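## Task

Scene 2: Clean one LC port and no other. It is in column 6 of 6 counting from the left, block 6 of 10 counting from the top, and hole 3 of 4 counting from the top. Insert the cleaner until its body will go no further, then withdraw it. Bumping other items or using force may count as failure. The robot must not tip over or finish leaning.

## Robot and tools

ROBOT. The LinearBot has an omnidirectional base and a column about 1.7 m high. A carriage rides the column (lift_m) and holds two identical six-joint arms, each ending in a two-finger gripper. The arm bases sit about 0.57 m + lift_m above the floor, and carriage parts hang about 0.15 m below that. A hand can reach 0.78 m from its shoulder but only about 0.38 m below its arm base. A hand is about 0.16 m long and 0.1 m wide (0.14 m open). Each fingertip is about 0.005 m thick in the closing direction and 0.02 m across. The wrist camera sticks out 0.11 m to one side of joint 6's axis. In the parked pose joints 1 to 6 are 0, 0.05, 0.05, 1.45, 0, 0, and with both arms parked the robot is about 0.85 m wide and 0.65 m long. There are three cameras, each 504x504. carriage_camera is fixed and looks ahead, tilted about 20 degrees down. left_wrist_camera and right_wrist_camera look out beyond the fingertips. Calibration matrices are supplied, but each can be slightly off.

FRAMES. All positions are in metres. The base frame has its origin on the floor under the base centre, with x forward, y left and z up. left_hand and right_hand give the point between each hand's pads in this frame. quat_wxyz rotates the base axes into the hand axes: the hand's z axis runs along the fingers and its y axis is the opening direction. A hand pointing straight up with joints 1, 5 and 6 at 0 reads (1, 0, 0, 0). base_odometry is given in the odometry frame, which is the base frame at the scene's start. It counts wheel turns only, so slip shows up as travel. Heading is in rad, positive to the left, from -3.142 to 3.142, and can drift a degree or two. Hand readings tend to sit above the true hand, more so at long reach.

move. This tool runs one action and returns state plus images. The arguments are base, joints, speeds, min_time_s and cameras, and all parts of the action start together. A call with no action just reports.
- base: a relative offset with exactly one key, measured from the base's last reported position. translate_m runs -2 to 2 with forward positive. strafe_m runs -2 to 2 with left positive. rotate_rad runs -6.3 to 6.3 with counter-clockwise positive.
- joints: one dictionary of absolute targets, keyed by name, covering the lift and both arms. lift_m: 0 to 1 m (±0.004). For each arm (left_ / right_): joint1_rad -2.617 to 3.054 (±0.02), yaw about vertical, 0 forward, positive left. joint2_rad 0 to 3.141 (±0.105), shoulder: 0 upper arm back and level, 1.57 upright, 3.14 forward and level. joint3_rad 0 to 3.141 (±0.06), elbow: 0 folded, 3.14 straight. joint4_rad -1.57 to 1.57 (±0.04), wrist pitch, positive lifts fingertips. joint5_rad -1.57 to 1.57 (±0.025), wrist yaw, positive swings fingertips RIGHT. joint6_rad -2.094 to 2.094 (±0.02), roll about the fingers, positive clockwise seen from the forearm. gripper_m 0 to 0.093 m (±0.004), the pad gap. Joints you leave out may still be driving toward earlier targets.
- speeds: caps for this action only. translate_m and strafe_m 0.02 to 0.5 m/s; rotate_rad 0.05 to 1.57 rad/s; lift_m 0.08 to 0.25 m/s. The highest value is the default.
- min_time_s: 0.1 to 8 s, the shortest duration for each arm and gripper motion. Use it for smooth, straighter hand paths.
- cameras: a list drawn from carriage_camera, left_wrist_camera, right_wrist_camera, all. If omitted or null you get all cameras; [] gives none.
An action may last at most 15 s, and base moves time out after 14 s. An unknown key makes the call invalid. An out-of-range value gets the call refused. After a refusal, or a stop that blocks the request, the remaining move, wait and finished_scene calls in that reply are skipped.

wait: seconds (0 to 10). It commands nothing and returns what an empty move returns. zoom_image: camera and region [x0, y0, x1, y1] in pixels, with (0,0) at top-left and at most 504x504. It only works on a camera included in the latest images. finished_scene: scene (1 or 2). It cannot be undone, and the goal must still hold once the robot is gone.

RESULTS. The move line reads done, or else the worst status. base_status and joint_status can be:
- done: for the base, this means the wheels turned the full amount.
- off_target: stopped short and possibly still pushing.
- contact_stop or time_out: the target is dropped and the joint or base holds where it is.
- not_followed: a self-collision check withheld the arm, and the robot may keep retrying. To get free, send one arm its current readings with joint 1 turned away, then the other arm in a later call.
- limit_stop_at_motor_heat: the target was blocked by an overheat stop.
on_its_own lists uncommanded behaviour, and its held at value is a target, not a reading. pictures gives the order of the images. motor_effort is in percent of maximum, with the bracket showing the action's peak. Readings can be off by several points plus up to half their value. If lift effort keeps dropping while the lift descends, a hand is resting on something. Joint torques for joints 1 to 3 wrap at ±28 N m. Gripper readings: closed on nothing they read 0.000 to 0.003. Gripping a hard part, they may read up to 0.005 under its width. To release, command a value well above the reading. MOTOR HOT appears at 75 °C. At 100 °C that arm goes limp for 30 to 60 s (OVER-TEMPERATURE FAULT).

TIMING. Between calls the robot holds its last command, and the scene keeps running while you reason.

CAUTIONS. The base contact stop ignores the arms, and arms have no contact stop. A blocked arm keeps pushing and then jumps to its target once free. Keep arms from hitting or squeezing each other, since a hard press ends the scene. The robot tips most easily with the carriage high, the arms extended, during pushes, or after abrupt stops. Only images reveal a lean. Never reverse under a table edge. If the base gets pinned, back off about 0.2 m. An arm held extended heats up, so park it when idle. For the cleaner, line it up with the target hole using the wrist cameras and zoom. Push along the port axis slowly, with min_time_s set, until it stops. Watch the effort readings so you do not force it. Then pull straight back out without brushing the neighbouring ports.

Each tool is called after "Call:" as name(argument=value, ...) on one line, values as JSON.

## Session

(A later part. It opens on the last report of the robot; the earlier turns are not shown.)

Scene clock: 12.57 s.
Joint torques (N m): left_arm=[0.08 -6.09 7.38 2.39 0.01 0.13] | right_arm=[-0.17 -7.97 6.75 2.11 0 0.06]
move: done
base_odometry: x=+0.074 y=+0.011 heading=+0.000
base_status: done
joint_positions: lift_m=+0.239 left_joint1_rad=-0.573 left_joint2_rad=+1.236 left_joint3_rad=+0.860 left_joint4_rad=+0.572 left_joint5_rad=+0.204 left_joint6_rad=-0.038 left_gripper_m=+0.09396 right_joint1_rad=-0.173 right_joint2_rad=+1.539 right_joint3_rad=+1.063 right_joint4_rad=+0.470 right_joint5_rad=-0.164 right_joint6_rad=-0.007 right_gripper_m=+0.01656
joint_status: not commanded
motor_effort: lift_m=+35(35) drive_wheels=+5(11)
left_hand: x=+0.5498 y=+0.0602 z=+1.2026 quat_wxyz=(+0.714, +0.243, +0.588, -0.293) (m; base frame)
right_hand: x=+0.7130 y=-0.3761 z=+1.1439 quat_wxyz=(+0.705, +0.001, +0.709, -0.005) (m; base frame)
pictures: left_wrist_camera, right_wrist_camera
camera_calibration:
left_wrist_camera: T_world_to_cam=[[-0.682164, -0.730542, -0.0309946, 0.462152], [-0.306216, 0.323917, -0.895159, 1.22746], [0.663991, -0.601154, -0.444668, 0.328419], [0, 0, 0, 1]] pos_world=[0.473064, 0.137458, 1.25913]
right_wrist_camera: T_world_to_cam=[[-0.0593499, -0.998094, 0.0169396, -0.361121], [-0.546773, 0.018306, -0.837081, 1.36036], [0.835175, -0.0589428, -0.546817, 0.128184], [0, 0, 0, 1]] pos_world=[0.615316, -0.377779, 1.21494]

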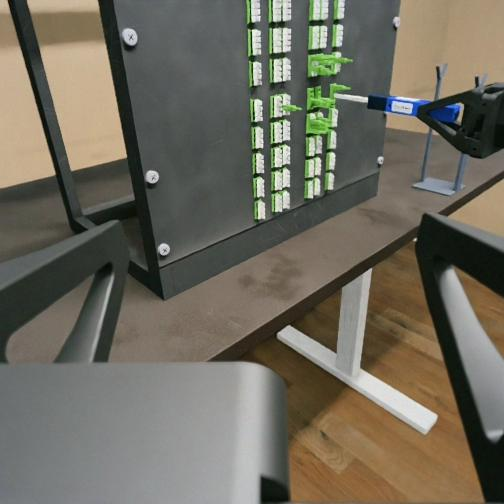

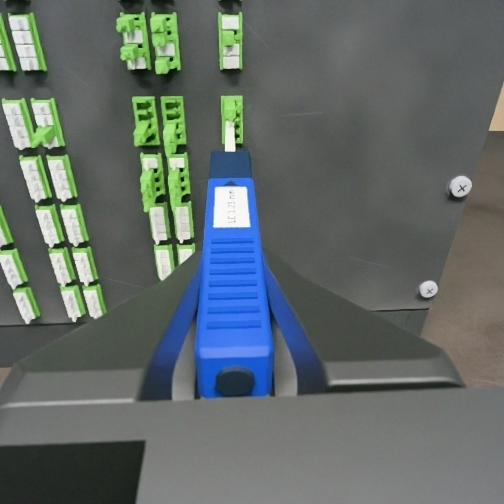

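Call:
move(base={"rotate_rad":-0.0009}, joints={"lift_m":0.2384}, speeds={"rotate_rad":0.05,"lift_m":0.08}, cameras=["left_wrist_camera","right_wrist_camera"])

Call:
zoom_image(camera="right_wrist_camera", region=[200, 90, 260, 160])

Call:
zoom_image(camera="left_wrist_camera", region=[320, 78, 350, 112])

Scene clock: 13.17 s.
Joint torques (N m): left_arm=[0.23 -6.05 7.38 2.36 0.02 0.12] | right_arm=[-0.17 -7.94 6.76 2.1 -0.01 0.07]
move: done
base_odometry: x=+0.074 y=+0.011 heading=-0.001
base_status: done
joint_positions: lift_m=+0.239 left_joint1_rad=-0.573 left_joint2_rad=+1.236 left_joint3_rad=+0.860 left_joint4_rad=+0.571 left_joint5_rad=+0.204 left_joint6_rad=-0.038 left_gripper_m=+0.09396 right_joint1_rad=-0.173 right_joint2_rad=+1.539 right_joint3_rad=+1.063 right_joint4_rad=+0.471 right_joint5_rad=-0.164 right_joint6_rad=-0.007 right_gripper_m=+0.01656
joint_status: all done
motor_effort: lift_m=+29(29) drive_wheels=+5(6)
left_hand: x=+0.5498 y=+0.0602 z=+1.2024 quat_wxyz=(+0.713, +0.243, +0.588, -0.293) (m; base frame)
right_hand: x=+0.7130 y=-0.3761 z=+1.1440 quat_wxyz=(+0.705, +0.001, +0.709, -0.005) (m; base frame)
pictures: left_wrist_camera, right_wrist_camera
camera_calibration:
left_wrist_camera: T_world_to_cam=[[-0.682198, -0.730514, -0.0309134, 0.462127], [-0.306552, 0.324149, -0.89496, 1.22728], [0.663801, -0.601063, -0.445075, 0.328897], [0, 0, 0, 1]] pos_world=[0.473164, 0.137457, 1.25903]
right_wrist_camera: T_world_to_cam=[[-0.0593879, -0.998089, 0.0170526, -0.361134], [-0.546405, 0.018206, -0.837323, 1.36039], [0.835413, -0.0590445, -0.546442, 0.127548], [0, 0, 0, 1]] pos_world=[0.615319, -0.37768, 1.21494]

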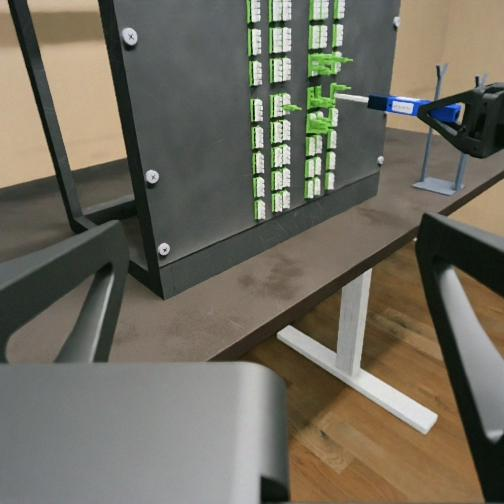

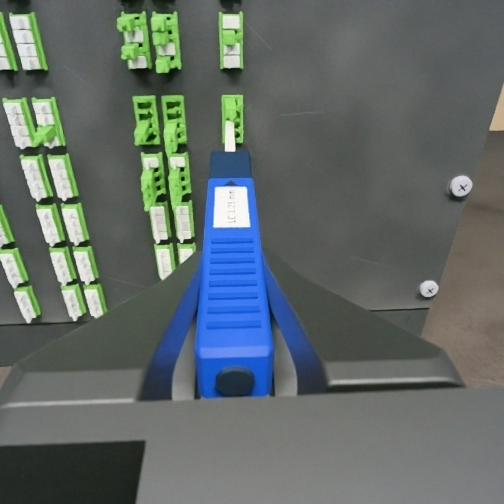

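Scaled by 7.200.

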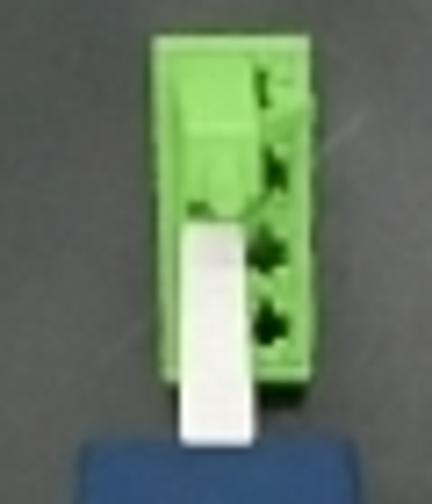

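Scaled by 14.824.

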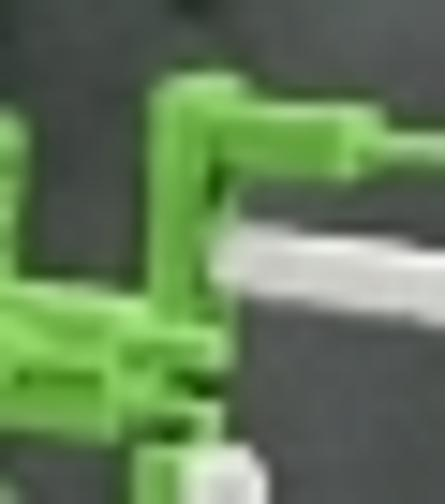

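Call:
move(joints={"right_joint5_rad":-0.156}, min_time_s=0.5, cameras=["left_wrist_camera","right_wrist_camera"])

Call:
zoom_image(camera="right_wrist_camera", region=[200, 90, 260, 160])

Scene clock: 14.13 s.
Joint torques (N m): left_arm=[0.1 -6.05 7.38 2.39 0.02 0.13] | right_arm=[-0.16 -7.94 6.78 2.11 0.06 0.06]
move: done
base_odometry: x=+0.074 y=+0.011 heading=-0.001
base_status: not commanded
joint_positions: lift_m=+0.239 left_joint1_rad=-0.573 left_joint2_rad=+1.236 left_joint3_rad=+0.860 left_joint4_rad=+0.571 left_joint5_rad=+0.204 left_joint6_rad=-0.038 left_gripper_m=+0.09396 right_joint1_rad=-0.173 right_joint2_rad=+1.539 right_joint3_rad=+1.063 right_joint4_rad=+0.471 right_joint5_rad=-0.163 right_joint6_rad=-0.007 right_gripper_m=+0.01656
joint_status: all done
motor_effort: lift_m=+29(29) drive_wheels=+5(5)
left_hand: x=+0.5498 y=+0.0602 z=+1.2024 quat_wxyz=(+0.713, +0.243, +0.588, -0.293) (m; base frame)
right_hand: x=+0.7130 y=-0.3762 z=+1.1440 quat_wxyz=(+0.705, +0.001, +0.709, -0.006) (m; base frame)
pictures: left_wrist_camera, right_wrist_camera
camera_calibration:
left_wrist_camera: T_world_to_cam=[[-0.682198, -0.730514, -0.0309134, 0.462127], [-0.306552, 0.324149, -0.89496, 1.22728], [0.663801, -0.601063, -0.445075, 0.328897], [0, 0, 0, 1]] pos_world=[0.473164, 0.137457, 1.25903]
right_wrist_camera: T_world_to_cam=[[-0.0601063, -0.998046, 0.0170547, -0.360778], [-0.546372, 0.0185962, -0.837336, 1.36053], [0.835383, -0.0596474, -0.546422, 0.127311], [0, 0, 0, 1]] pos_world=[0.615317, -0.37778, 1.21494]

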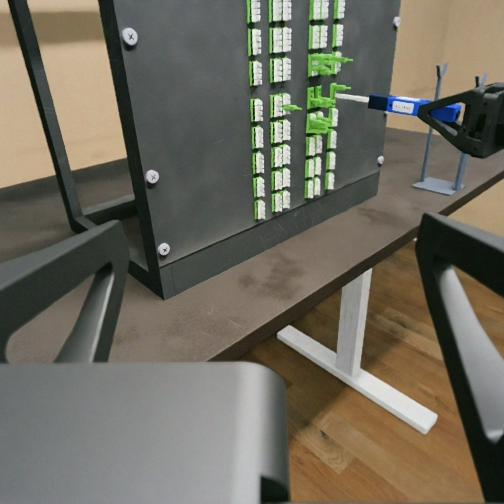

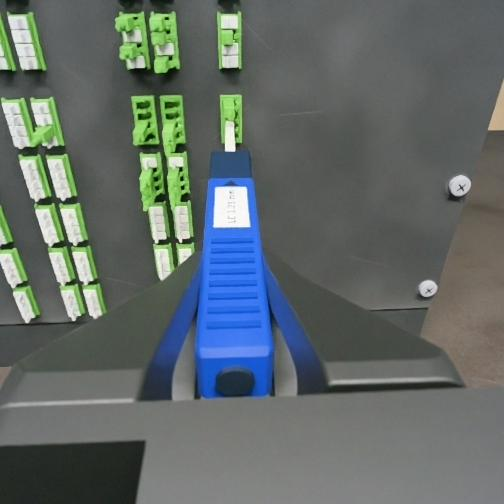

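Scaled by 7.200.

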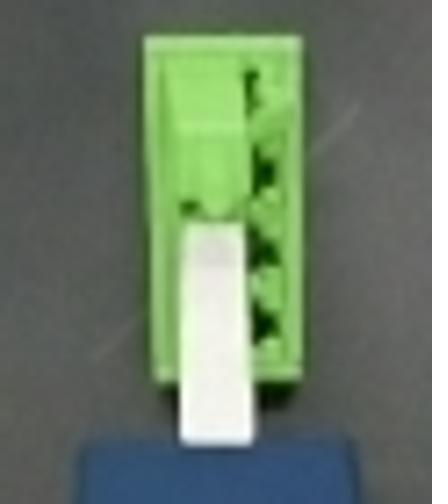

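Call:
move(base={"translate_m":0.005}, speeds={"translate_m":0.02}, cameras=["left_wrist_camera","right_wrist_camera"])

Call:
zoom_image(camera="right_wrist_camera", region=[200, 90, 260, 160])

Call:
zoom_image(camera="left_wrist_camera", region=[320, 78, 380, 128])

Scene clock: 15.00 s.
Joint torques (N m): left_arm=[0.1 -6.08 7.36 2.39 0.01 0.12] | right_arm=[-0.16 -7.95 6.78 2.09 0.07 0.07]
move: done
base_odometry: x=+0.079 y=+0.012 heading=-0.002
base_status: done
joint_positions: lift_m=+0.239 left_joint1_rad=-0.573 left_joint2_rad=+1.236 left_joint3_rad=+0.860 left_joint4_rad=+0.571 left_joint5_rad=+0.204 left_joint6_rad=-0.038 left_gripper_m=+0.09396 right_joint1_rad=-0.173 right_joint2_rad=+1.539 right_joint3_rad=+1.063 right_joint4_rad=+0.471 right_joint5_rad=-0.164 right_joint6_rad=-0.007 right_gripper_m=+0.01656
joint_status: not commanded
motor_effort: lift_m=+29(29) drive_wheels=+6(9)
left_hand: x=+0.5499 y=+0.0602 z=+1.2023 quat_wxyz=(+0.713, +0.243, +0.588, -0.293) (m; base frame)
right_hand: x=+0.7130 y=-0.3761 z=+1.1440 quat_wxyz=(+0.705, +0.001, +0.709, -0.005) (m; base frame)
pictures: left_wrist_camera, right_wrist_camera
camera_calibration:
left_wrist_camera: T_world_to_cam=[[-0.682184, -0.730529, -0.0308652, 0.461986], [-0.306808, 0.32431, -0.894814, 1.22713], [0.663697, -0.600958, -0.445371, 0.3292], [0, 0, 0, 1]] pos_world=[0.473164, 0.137357, 1.25893]
right_wrist_camera: T_world_to_cam=[[-0.0589411, -0.998117, 0.0169927, -0.361346], [-0.546376, 0.0180091, -0.837346, 1.36032], [0.835463, -0.0586385, -0.546409, 0.127629], [0, 0, 0, 1]] pos_world=[0.61532, -0.37768, 1.21494]

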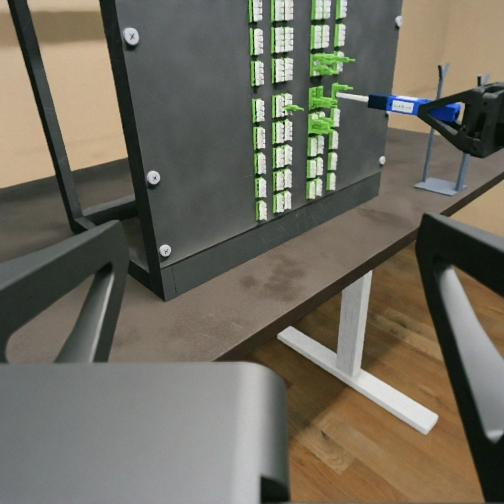

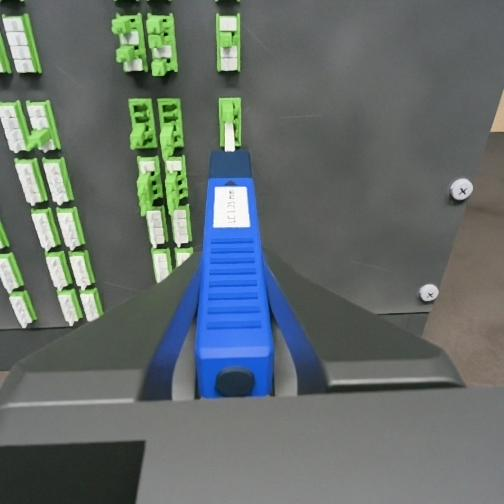

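Scaled by 7.200.

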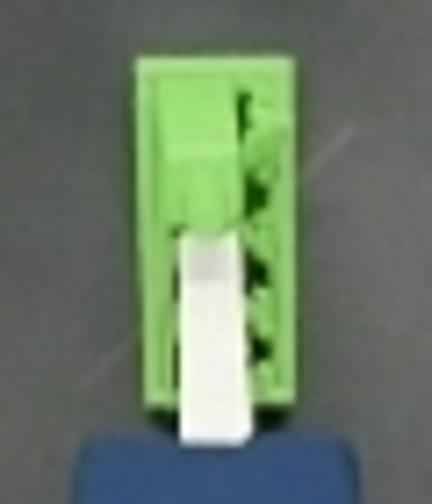

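Scaled by 8.400.

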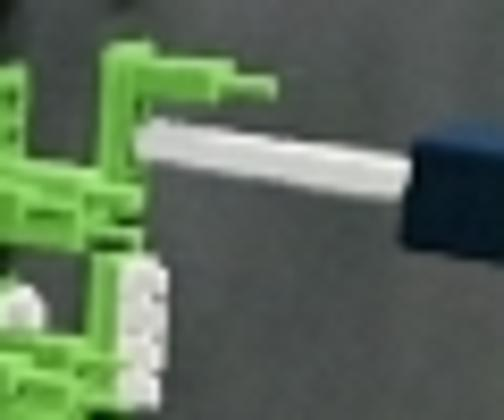

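Call:
move(base={"translate_m":0.006}, speeds={"translate_m":0.02}, cameras=["left_wrist_camera","right_wrist_camera"])

Call:
zoom_image(camera="right_wrist_camera", region=[200, 90, 260, 160])

Call:
zoom_image(camera="left_wrist_camera", region=[320, 78, 380, 128])

Scene clock: 15.93 s.
Joint torques (N m): left_arm=[0.39 -6.17 7.46 2.42 0.09 0.12] | right_arm=[-0.12 -7.77 6.82 2.11 0.09 0.07]
move: done
base_odometry: x=+0.085 y=+0.012 heading=-0.002
base_status: done
joint_positions: lift_m=+0.239 left_joint1_rad=-0.573 left_joint2_rad=+1.236 left_joint3_rad=+0.860 left_joint4_rad=+0.571 left_joint5_rad=+0.204 left_joint6_rad=-0.038 left_gripper_m=+0.09396 right_joint1_rad=-0.173 right_joint2_rad=+1.537 right_joint3_rad=+1.063 right_joint4_rad=+0.471 right_joint5_rad=-0.165 right_joint6_rad=-0.007 right_gripper_m=+0.01656
joint_status: not commanded
motor_effort: lift_m=+29(29) drive_wheels=+6(11)
left_hand: x=+0.5498 y=+0.0602 z=+1.2024 quat_wxyz=(+0.713, +0.243, +0.588, -0.293) (m; base frame)
right_hand: x=+0.7127 y=-0.3758 z=+1.1447 quat_wxyz=(+0.706, +0.000, +0.708, -0.005) (m; base frame)
pictures: left_wrist_camera, right_wrist_camera
camera_calibration:
left_wrist_camera: T_world_to_cam=[[-0.682198, -0.730514, -0.0309134, 0.462127], [-0.306552, 0.324149, -0.89496, 1.22728], [0.663801, -0.601063, -0.445075, 0.328897], [0, 0, 0, 1]] pos_world=[0.473164, 0.137457, 1.25903]
right_wrist_camera: T_world_to_cam=[[-0.0578559, -0.998178, 0.0171231, -0.362131], [-0.545177, 0.0172215, -0.838144, 1.36054], [0.836322, -0.0578266, -0.54518, 0.126572], [0, 0, 0, 1]] pos_world=[0.614932, -0.377582, 1.21554]

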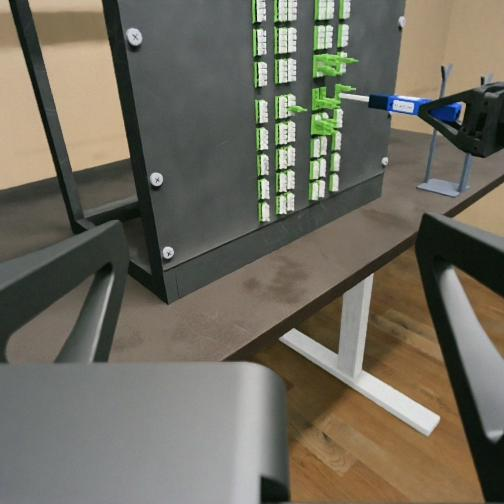

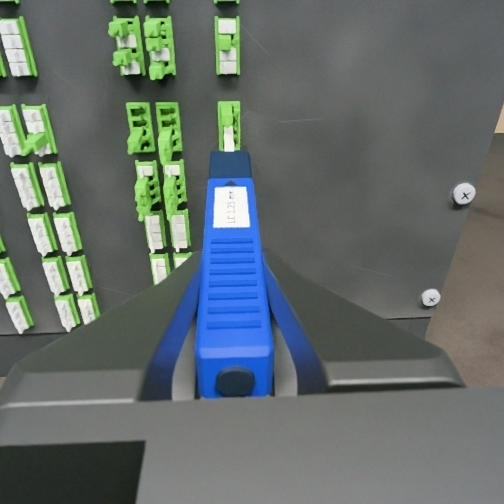

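Scaled by 7.200.

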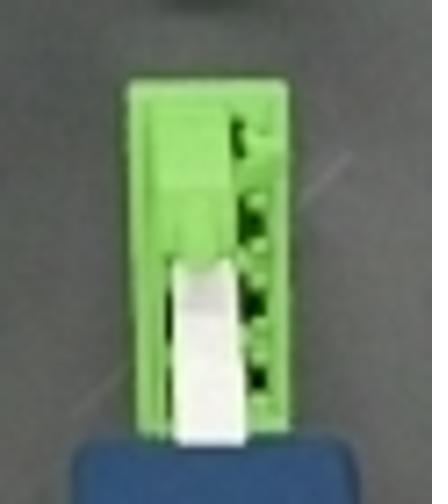

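Scaled by 8.400.

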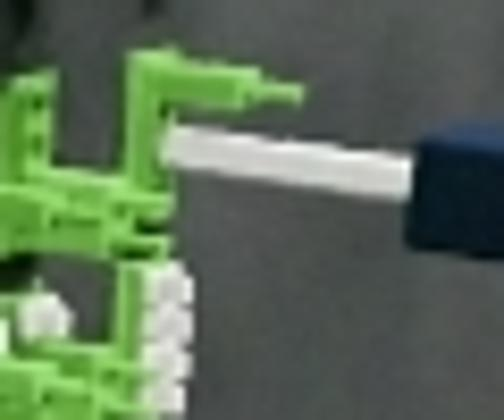

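Call:
move(base={"translate_m":0.006}, speeds={"translate_m":0.02}, cameras=["left_wrist_camera","right_wrist_camera"])

Call:
zoom_image(camera="right_wrist_camera", region=[200, 90, 260, 160])

Call:
zoom_image(camera="left_wrist_camera", region=[320, 78, 380, 128])

Scene clock: 16.90 s.
Joint torques (N m): left_arm=[0.08 -6.08 7.39 2.36 0.01 0.12] | right_arm=[-0.12 -5.5 7.17 2.33 0.09 0.06]
move: done
base_odometry: x=+0.091 y=+0.012 heading=-0.003
base_status: done
joint_positions: lift_m=+0.239 left_joint1_rad=-0.573 left_joint2_rad=+1.236 left_joint3_rad=+0.860 left_joint4_rad=+0.572 left_joint5_rad=+0.205 left_joint6_rad=-0.038 left_gripper_m=+0.09396 right_joint1_rad=-0.173 right_joint2_rad=+1.516 right_joint3_rad=+1.058 right_joint4_rad=+0.448 right_joint5_rad=-0.165 right_joint6_rad=-0.007 right_gripper_m=+0.01656
joint_status: not commanded
motor_effort: lift_m=+29(29) drive_wheels=+7(11)
left_hand: x=+0.5498 y=+0.0601 z=+1.2025 quat_wxyz=(+0.714, +0.243, +0.588, -0.293) (m; base frame)
right_hand: x=+0.7080 y=-0.3750 z=+1.1471 quat_wxyz=(+0.704, +0.001, +0.710, -0.005) (m; base frame)
pictures: left_wrist_camera, right_wrist_camera
camera_calibration:
left_wrist_camera: T_world_to_cam=[[-0.682439, -0.730279, -0.0311166, 0.462396], [-0.306024, 0.324119, -0.895151, 1.22724], [0.663796, -0.601364, -0.444675, 0.328504], [0, 0, 0, 1]] pos_world=[0.473064, 0.137457, 1.25903]
right_wrist_camera: T_world_to_cam=[[-0.0577058, -0.998198, 0.0164761, -0.360932], [-0.550206, 0.0180278, -0.834834, 1.36], [0.833033, -0.0572401, -0.550255, 0.140154], [0, 0, 0, 1]] pos_world=[0.610698, -0.376777, 1.21844]

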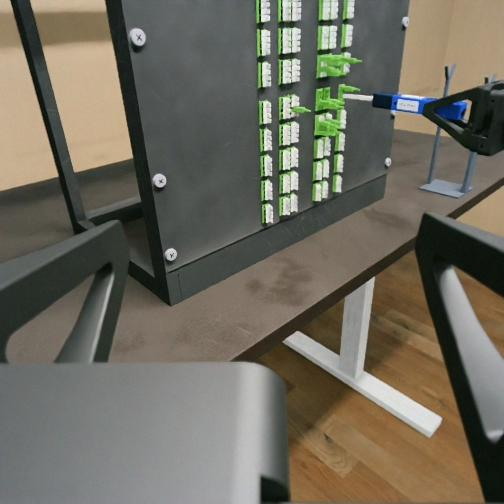

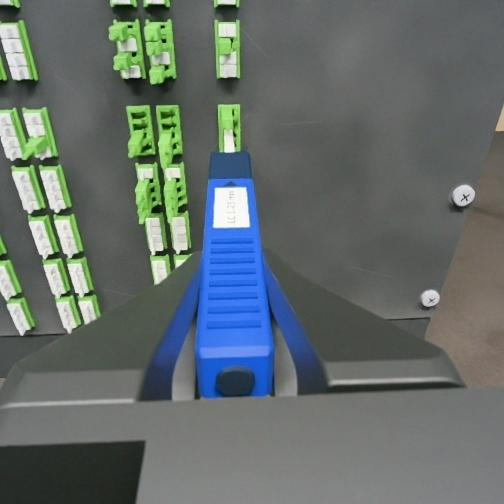

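Scaled by 7.200.

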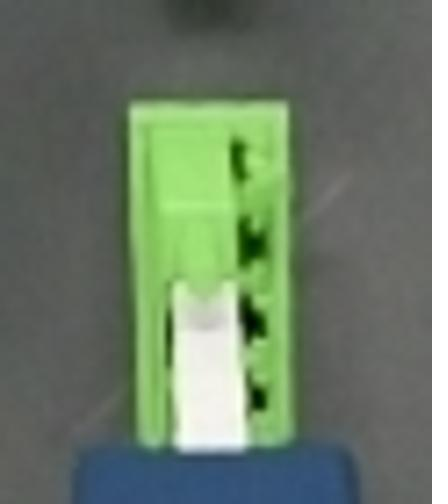

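Scaled by 8.400.

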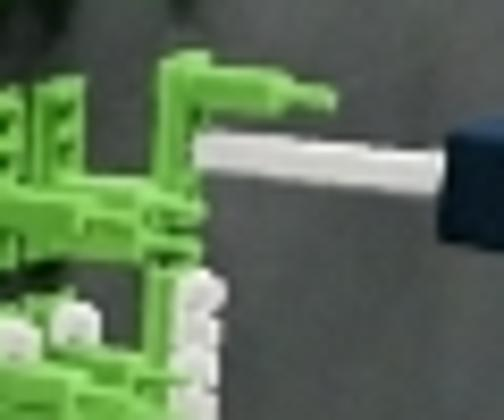

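Call:
move(base={"translate_m":-0.02}, speeds={"translate_m":0.03}, cameras=["left_wrist_camera","right_wrist_camera"])

Call:
zoom_image(camera="right_wrist_camera", region=[200, 90, 260, 160])

Call:
zoom_image(camera="left_wrist_camera", region=[310, 68, 370, 118])

Scene clock: 18.57 s.
Joint torques (N m): left_arm=[0.06 -6.06 7.38 2.39 0 0.12] | right_arm=[-0.13 -6.64 7.15 2.16 0.06 0.06]
move: done
base_odometry: x=+0.071 y=+0.012 heading=-0.002
base_status: done
joint_positions: lift_m=+0.239 left_joint1_rad=-0.573 left_joint2_rad=+1.236 left_joint3_rad=+0.860 left_joint4_rad=+0.571 left_joint5_rad=+0.205 left_joint6_rad=-0.038 left_gripper_m=+0.09396 right_joint1_rad=-0.173 right_joint2_rad=+1.527 right_joint3_rad=+1.058 right_joint4_rad=+0.461 right_joint5_rad=-0.163 right_joint6_rad=-0.007 right_gripper_m=+0.01656
joint_status: not commanded
motor_effort: lift_m=+29(29) drive_wheels=-4(8)
left_hand: x=+0.5498 y=+0.0601 z=+1.2023 quat_wxyz=(+0.713, +0.243, +0.588, -0.293) (m; base frame)
right_hand: x=+0.7103 y=-0.3757 z=+1.1451 quat_wxyz=(+0.704, +0.001, +0.710, -0.005) (m; base frame)
pictures: left_wrist_camera, right_wrist_camera
camera_calibration:
left_wrist_camera: T_world_to_cam=[[-0.682437, -0.730291, -0.0309221, 0.462144], [-0.306666, 0.324459, -0.894809, 1.22704], [0.663503, -0.601167, -0.445378, 0.329329], [0, 0, 0, 1]] pos_world=[0.473164, 0.137357, 1.25893]
right_wrist_camera: T_world_to_cam=[[-0.0597627, -0.998072, 0.0167442, -0.360292], [-0.548251, 0.0188013, -0.836103, 1.35996], [0.834176, -0.0591478, -0.548317, 0.133382], [0, 0, 0, 1]] pos_world=[0.612805, -0.377277, 1.21624]

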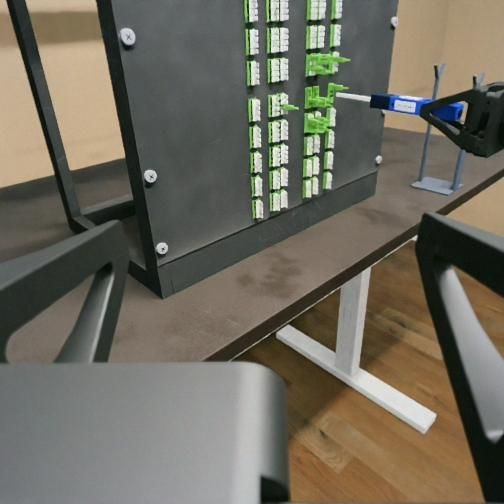

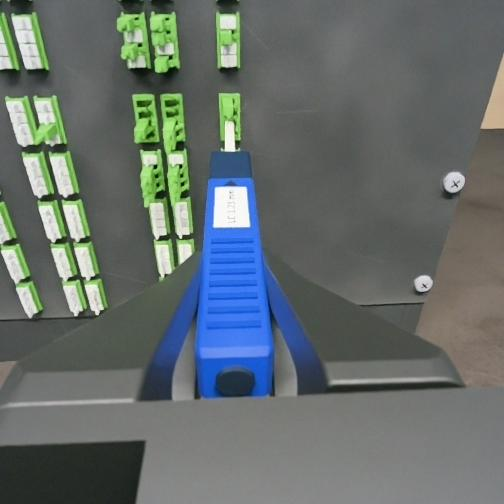

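Scaled by 7.200.

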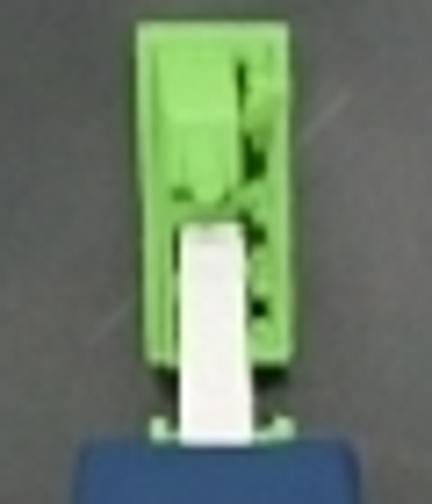

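Scaled by 8.400.

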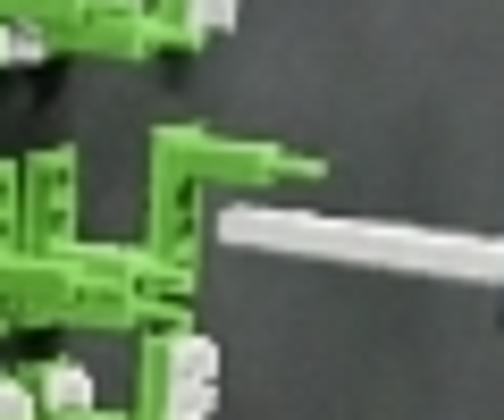

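Call:
move(joints={"right_joint2_rad":1.545,"right_joint3_rad":1.07,"right_joint4_rad":0.484,"lift_m":0.2368}, speeds={"lift_m":0.08}, min_time_s=1, cameras=["left_wrist_camera","right_wrist_camera"])

Call:
zoom_image(camera="right_wrist_camera", region=[200, 90, 260, 160])

Call:
zoom_image(camera="left_wrist_camera", region=[310, 68, 370, 118])

Scene clock: 20.43 s.
Joint torques (N m): left_arm=[0.09 -6.04 7.38 2.39 0.01 0.13] | right_arm=[-0.14 -6.22 7.62 2.22 0.05 0.06]
move: done
base_odometry: x=+0.071 y=+0.012 heading=-0.002
base_status: not commanded
joint_positions: lift_m=+0.237 left_joint1_rad=-0.573 left_joint2_rad=+1.236 left_joint3_rad=+0.860 left_joint4_rad=+0.571 left_joint5_rad=+0.205 left_joint6_rad=-0.038 left_gripper_m=+0.09396 right_joint1_rad=-0.173 right_joint2_rad=+1.527 right_joint3_rad=+1.058 right_joint4_rad=+0.464 right_joint5_rad=-0.163 right_joint6_rad=-0.007 right_gripper_m=+0.01656
joint_status: all done
motor_effort: lift_m=+27(28) drive_wheels=-4(4)
left_hand: x=+0.5498 y=+0.0601 z=+1.2008 quat_wxyz=(+0.713, +0.243, +0.588, -0.293) (m; base frame)
right_hand: x=+0.7104 y=-0.3758 z=+1.1441 quat_wxyz=(+0.705, +0.001, +0.709, -0.006) (m; base frame)
pictures: left_wrist_camera, right_wrist_camera
camera_calibration:
left_wrist_camera: T_world_to_cam=[[-0.682467, -0.730266, -0.030839, 0.462004], [-0.306945, 0.324635, -0.894649, 1.22561], [0.663343, -0.601102, -0.445704, 0.329138], [0, 0, 0, 1]] pos_world=[0.473164, 0.137357, 1.25743]
right_wrist_camera: T_world_to_cam=[[-0.0601063, -0.998046, 0.0170547, -0.360536], [-0.546372, 0.0185962, -0.837336, 1.35918], [0.835383, -0.0596474, -0.546422, 0.129561], [0, 0, 0, 1]] pos_world=[0.612717, -0.37738, 1.21504]

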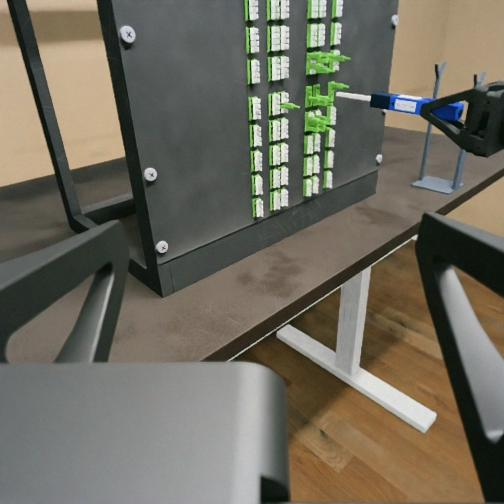

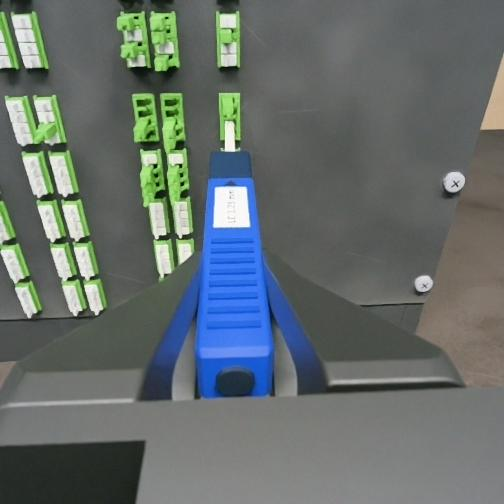

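Scaled by 7.200.

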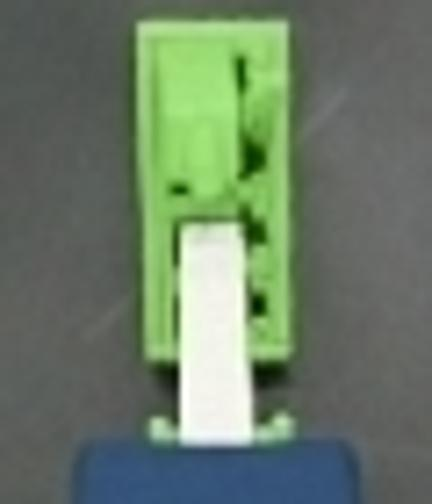

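Scaled by 8.400.

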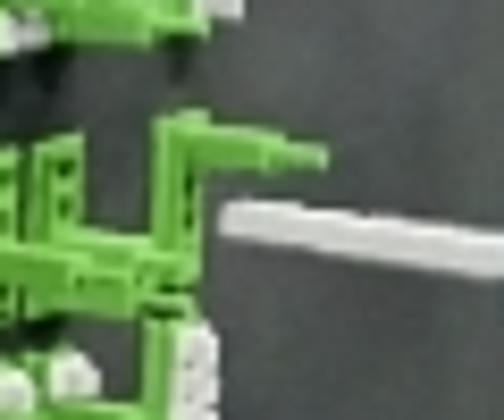

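Call:
move(joints={"right_joint2_rad":1.555,"lift_m":0.2350}, speeds={"lift_m":0.08}, min_time_s=1, cameras=["left_wrist_camera","right_wrist_camera"])

Call:
zoom_image(camera="right_wrist_camera", region=[200, 90, 260, 160])

Call:
zoom_image(camera="left_wrist_camera", region=[310, 68, 370, 118])

Scene clock: 21.93 s.
Joint torques (N m): left_arm=[0.08 -6.05 7.38 2.39 0.01 0.12] | right_arm=[-0.13 -6.53 7.62 2.2 0.06 0.07]
move: done
base_odometry: x=+0.071 y=+0.012 heading=-0.002
base_status: not commanded
joint_positions: lift_m=+0.236 left_joint1_rad=-0.573 left_joint2_rad=+1.236 left_joint3_rad=+0.860 left_joint4_rad=+0.570 left_joint5_rad=+0.205 left_joint6_rad=-0.038 left_gripper_m=+0.09396 right_joint1_rad=-0.173 right_joint2_rad=+1.540 right_joint3_rad=+1.058 right_joint4_rad=+0.467 right_joint5_rad=-0.163 right_joint6_rad=-0.007 right_gripper_m=+0.01656
joint_status: all done
motor_effort: lift_m=+28(28) drive_wheels=-4(4)
left_hand: x=+0.5498 y=+0.0601 z=+1.1989 quat_wxyz=(+0.713, +0.243, +0.589, -0.293) (m; base frame)
right_hand: x=+0.7129 y=-0.3763 z=+1.1372 quat_wxyz=(+0.702, +0.002, +0.712, -0.005) (m; base frame)
pictures: left_wrist_camera, right_wrist_camera
camera_calibration:
left_wrist_camera: T_world_to_cam=[[-0.682503, -0.730235, -0.0307554, 0.461922], [-0.307238, 0.324829, -0.894478, 1.22383], [0.663169, -0.601035, -0.446053, 0.328735], [0, 0, 0, 1]] pos_world=[0.473265, 0.137356, 1.25553]
right_wrist_camera: T_world_to_cam=[[-0.0603887, -0.998046, 0.0160595, -0.359356], [-0.553643, 0.0201034, -0.832511, 1.35502], [0.830561, -0.0591656, -0.553775, 0.13561], [0, 0, 0, 1]] pos_world=[0.615866, -0.377871, 1.20894]

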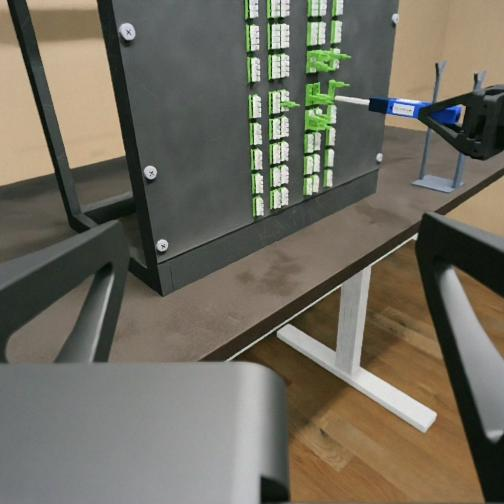

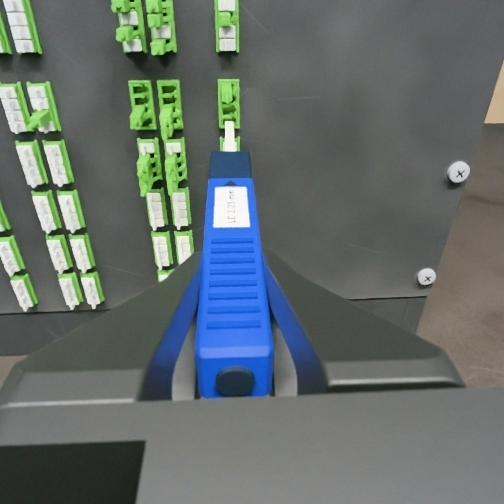

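Scaled by 7.200.

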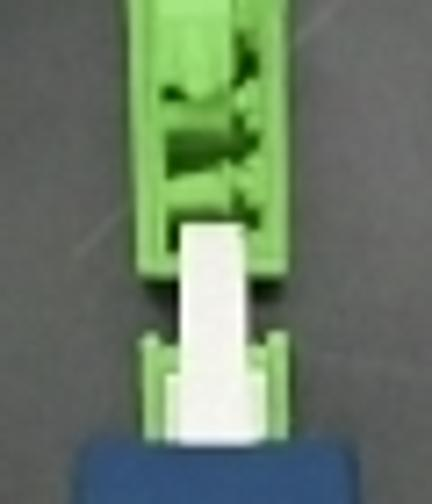

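Scaled by 8.400.

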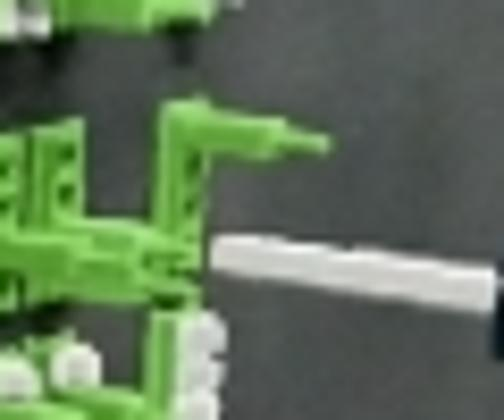

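Call:
move(joints={"lift_m":0.2414}, speeds={"lift_m":0.08}, cameras=["left_wrist_camera","right_wrist_camera"])

Call:
zoom_image(camera="right_wrist_camera", region=[200, 90, 260, 160])

Call:
zoom_image(camera="left_wrist_camera", region=[310, 68, 370, 118])

Scene clock: 22.73 s.
Joint torques (N m): left_arm=[0.2 -6.06 7.49 2.36 0.01 0.13] | right_arm=[-0.13 -6.94 7.61 2.15 0.05 0.07]
move: done
base_odometry: x=+0.071 y=+0.012 heading=-0.002
base_status: not commanded
joint_positions: lift_m=+0.241 left_joint1_rad=-0.573 left_joint2_rad=+1.236 left_joint3_rad=+0.860 left_joint4_rad=+0.573 left_joint5_rad=+0.205 left_joint6_rad=-0.038 left_gripper_m=+0.09396 right_joint1_rad=-0.173 right_joint2_rad=+1.544 right_joint3_rad=+1.058 right_joint4_rad=+0.472 right_joint5_rad=-0.163 right_joint6_rad=-0.007 right_gripper_m=+0.01656
joint_status: all done
motor_effort: lift_m=+38(46) drive_wheels=-3(4)
left_hand: x=+0.5497 y=+0.0602 z=+1.2052 quat_wxyz=(+0.714, +0.243, +0.587, -0.293) (m; base frame)
right_hand: x=+0.7137 y=-0.3764 z=+1.1420 quat_wxyz=(+0.702, +0.002, +0.712, -0.005) (m; base frame)
pictures: left_wrist_camera, right_wrist_camera
camera_calibration:
left_wrist_camera: T_world_to_cam=[[-0.682382, -0.730324, -0.0313205, 0.462642], [-0.304941, 0.32334, -0.895803, 1.22987], [0.664354, -0.601729, -0.443347, 0.327796], [0, 0, 0, 1]] pos_world=[0.472963, 0.137457, 1.26154]
right_wrist_camera: T_world_to_cam=[[-0.0603468, -0.998048, 0.0160981, -0.359664], [-0.552979, 0.0200005, -0.832955, 1.3595], [0.831007, -0.0591681, -0.553107, 0.136583], [0, 0, 0, 1]] pos_world=[0.616571, -0.378071, 1.21374]

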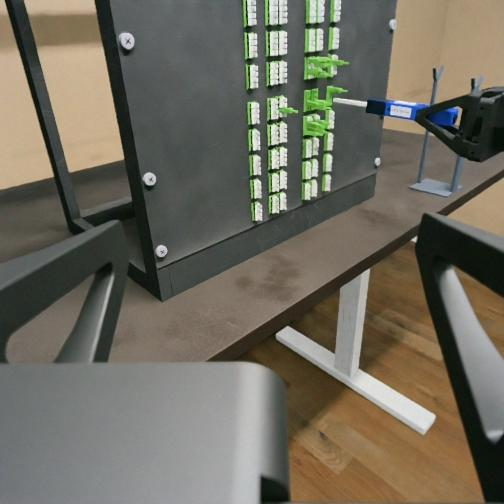

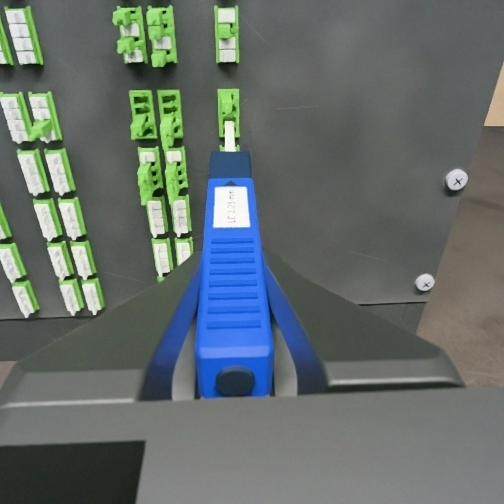

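Scaled by 7.200.

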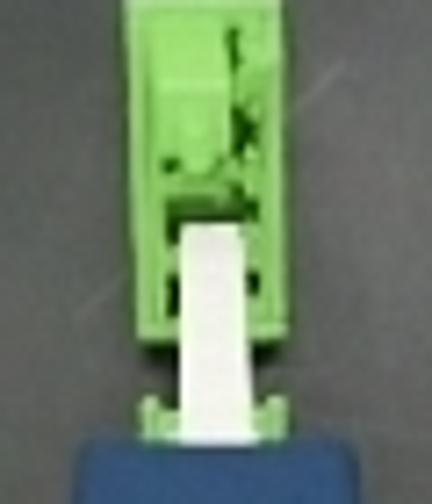

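Scaled by 8.400.

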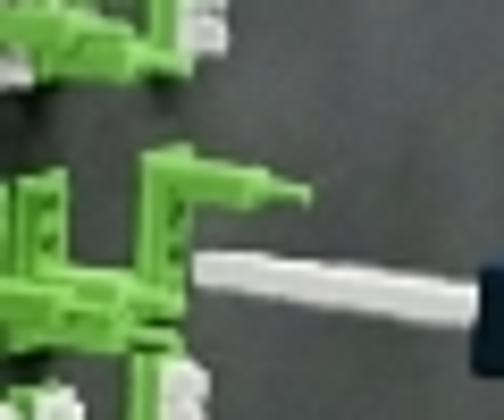

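Call:
move(base={"rotate_rad":0.001}, joints={"lift_m":0.2434}, speeds={"lift_m":0.08,"rotate_rad":0.05}, cameras=["left_wrist_camera","right_wrist_camera"])

Call:
zoom_image(camera="right_wrist_camera", region=[200, 90, 260, 160])

Call:
zoom_image(camera="left_wrist_camera", region=[310, 68, 370, 118])

Scene clock: 23.53 s.
Joint torques (N m): left_arm=[0.06 -6.11 7.23 2.34 0.01 0.12] | right_arm=[-0.2 -7.04 7.64 2.13 0.03 0.07]
move: done
base_odometry: x=+0.071 y=+0.012 heading=+0.000
base_status: done
joint_positions: lift_m=+0.243 left_joint1_rad=-0.573 left_joint2_rad=+1.237 left_joint3_rad=+0.860 left_joint4_rad=+0.574 left_joint5_rad=+0.205 left_joint6_rad=-0.038 left_gripper_m=+0.09396 right_joint1_rad=-0.173 right_joint2_rad=+1.545 right_joint3_rad=+1.058 right_joint4_rad=+0.474 right_joint5_rad=-0.161 right_joint6_rad=-0.007 right_gripper_m=+0.01656
joint_status: all done
motor_effort: lift_m=+38(43) drive_wheels=-2(3)
left_hand: x=+0.5498 y=+0.0601 z=+1.2070 quat_wxyz=(+0.714, +0.243, +0.587, -0.293) (m; base frame)
right_hand: x=+0.7139 y=-0.3767 z=+1.1438 quat_wxyz=(+0.703, +0.002, +0.712, -0.006) (m; base frame)
pictures: left_wrist_camera, right_wrist_camera
camera_calibration:
left_wrist_camera: T_world_to_cam=[[-0.682382, -0.730324, -0.0313205, 0.46277], [-0.304941, 0.32334, -0.895803, 1.2316], [0.664354, -0.601729, -0.443347, 0.328572], [0, 0, 0, 1]] pos_world=[0.473063, 0.137457, 1.26344]
right_wrist_camera: T_world_to_cam=[[-0.0618751, -0.997953, 0.0161428, -0.358855], [-0.552608, 0.0207853, -0.833182, 1.36137], [0.831142, -0.0604738, -0.552763, 0.136358], [0, 0, 0, 1]] pos_world=[0.616769, -0.378171, 1.21544]

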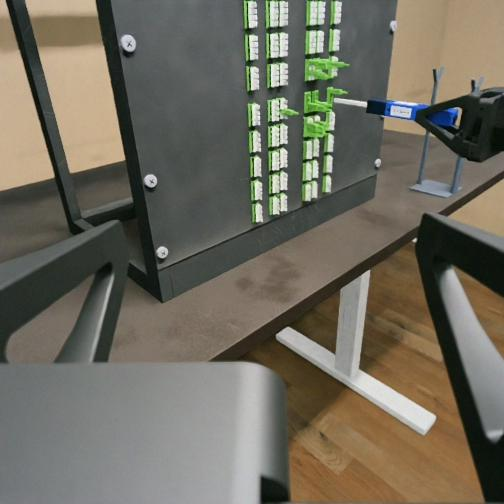

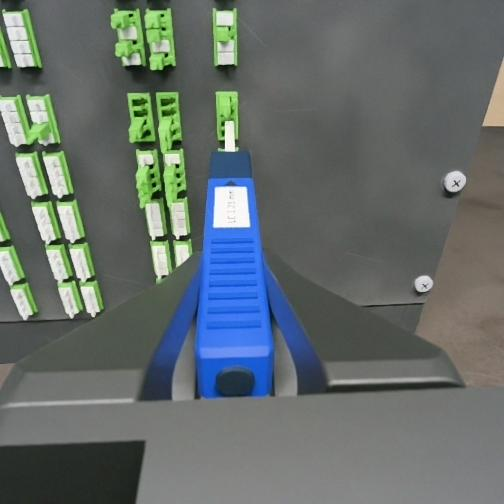

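Scaled by 7.200.

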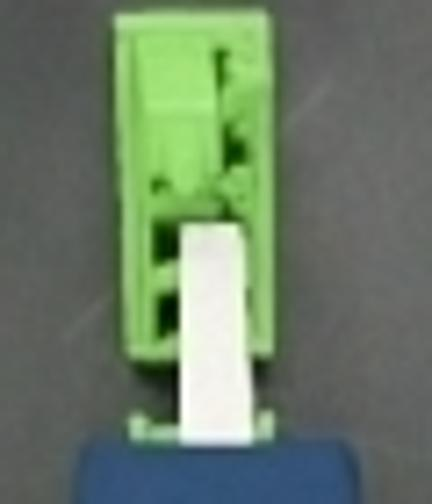

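Scaled by 8.400.

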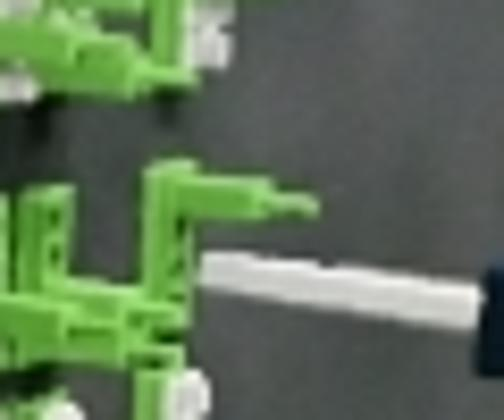

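Call:
move(base={"rotate_rad":0.002}, joints={"lift_m":0.243}, speeds={"lift_m":0.08,"rotate_rad":0.05}, cameras=["left_wrist_camera","right_wrist_camera"])

Call:
zoom_image(camera="right_wrist_camera", region=[200, 90, 260, 160])

Call:
zoom_image(camera="left_wrist_camera", region=[320, 78, 350, 112])

Scene clock: 24.20 s.
Joint torques (N m): left_arm=[0.1 -6.06 7.38 2.35 0.01 0.12] | right_arm=[-0.12 -7.06 7.54 2.14 0.03 0.06]
move: done
base_odometry: x=+0.071 y=+0.012 heading=+0.001
base_status: done
joint_positions: lift_m=+0.243 left_joint1_rad=-0.573 left_joint2_rad=+1.237 left_joint3_rad=+0.860 left_joint4_rad=+0.574 left_joint5_rad=+0.205 left_joint6_rad=-0.038 left_gripper_m=+0.09396 right_joint1_rad=-0.173 right_joint2_rad=+1.545 right_joint3_rad=+1.058 right_joint4_rad=+0.474 right_joint5_rad=-0.160 right_joint6_rad=-0.007 right_gripper_m=+0.01656
joint_status: all done
motor_effort: lift_m=+34(34) drive_wheels=-1(1)
left_hand: x=+0.5498 y=+0.0601 z=+1.2070 quat_wxyz=(+0.714, +0.243, +0.587, -0.293) (m; base frame)
right_hand: x=+0.7139 y=-0.3769 z=+1.1438 quat_wxyz=(+0.703, +0.003, +0.712, -0.006) (m; base frame)
pictures: left_wrist_camera, right_wrist_camera
camera_calibration:
left_wrist_camera: T_world_to_cam=[[-0.682382, -0.730324, -0.0313205, 0.46277], [-0.304941, 0.32334, -0.895803, 1.2316], [0.664354, -0.601729, -0.443347, 0.328572], [0, 0, 0, 1]] pos_world=[0.473063, 0.137457, 1.26344]
right_wrist_camera: T_world_to_cam=[[-0.0630397, -0.997879, 0.0162138, -0.358294], [-0.5526, 0.0213721, -0.833173, 1.36158], [0.831059, -0.0614827, -0.552775, 0.13604], [0, 0, 0, 1]] pos_world=[0.616765, -0.37827, 1.21544]

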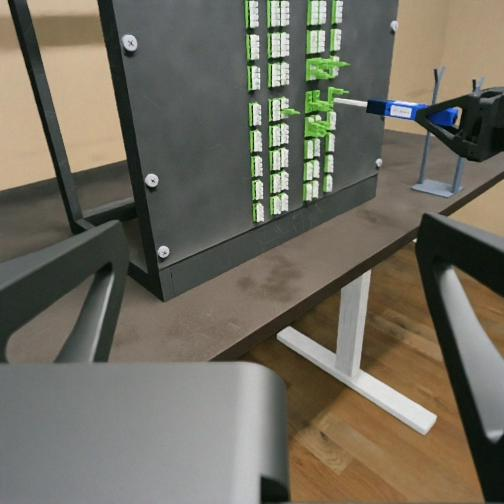

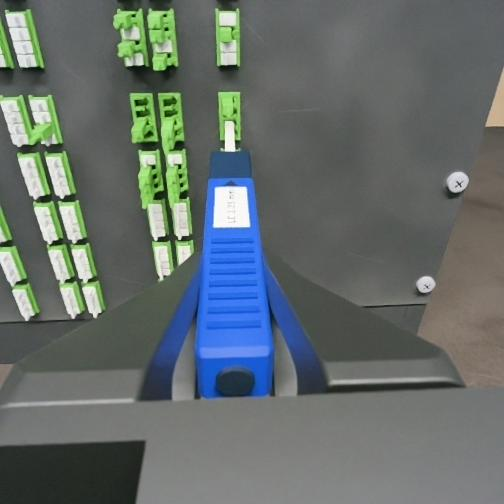

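Scaled by 7.200.

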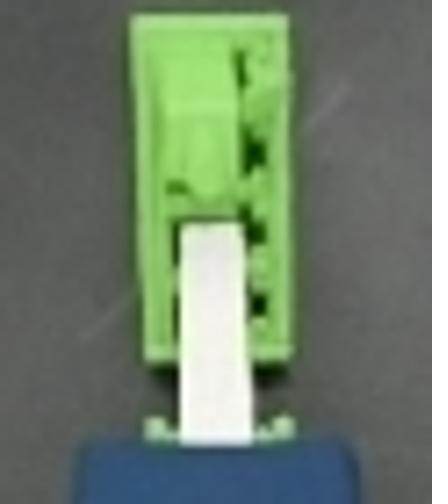

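Scaled by 14.824.

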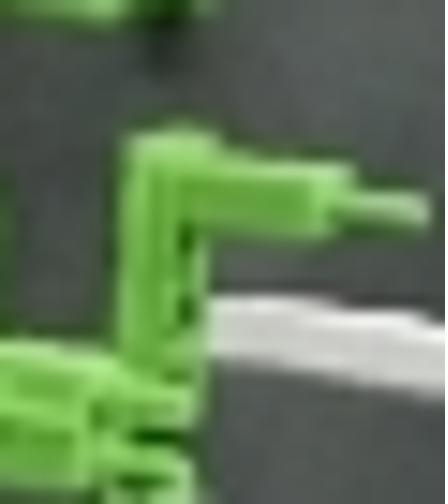

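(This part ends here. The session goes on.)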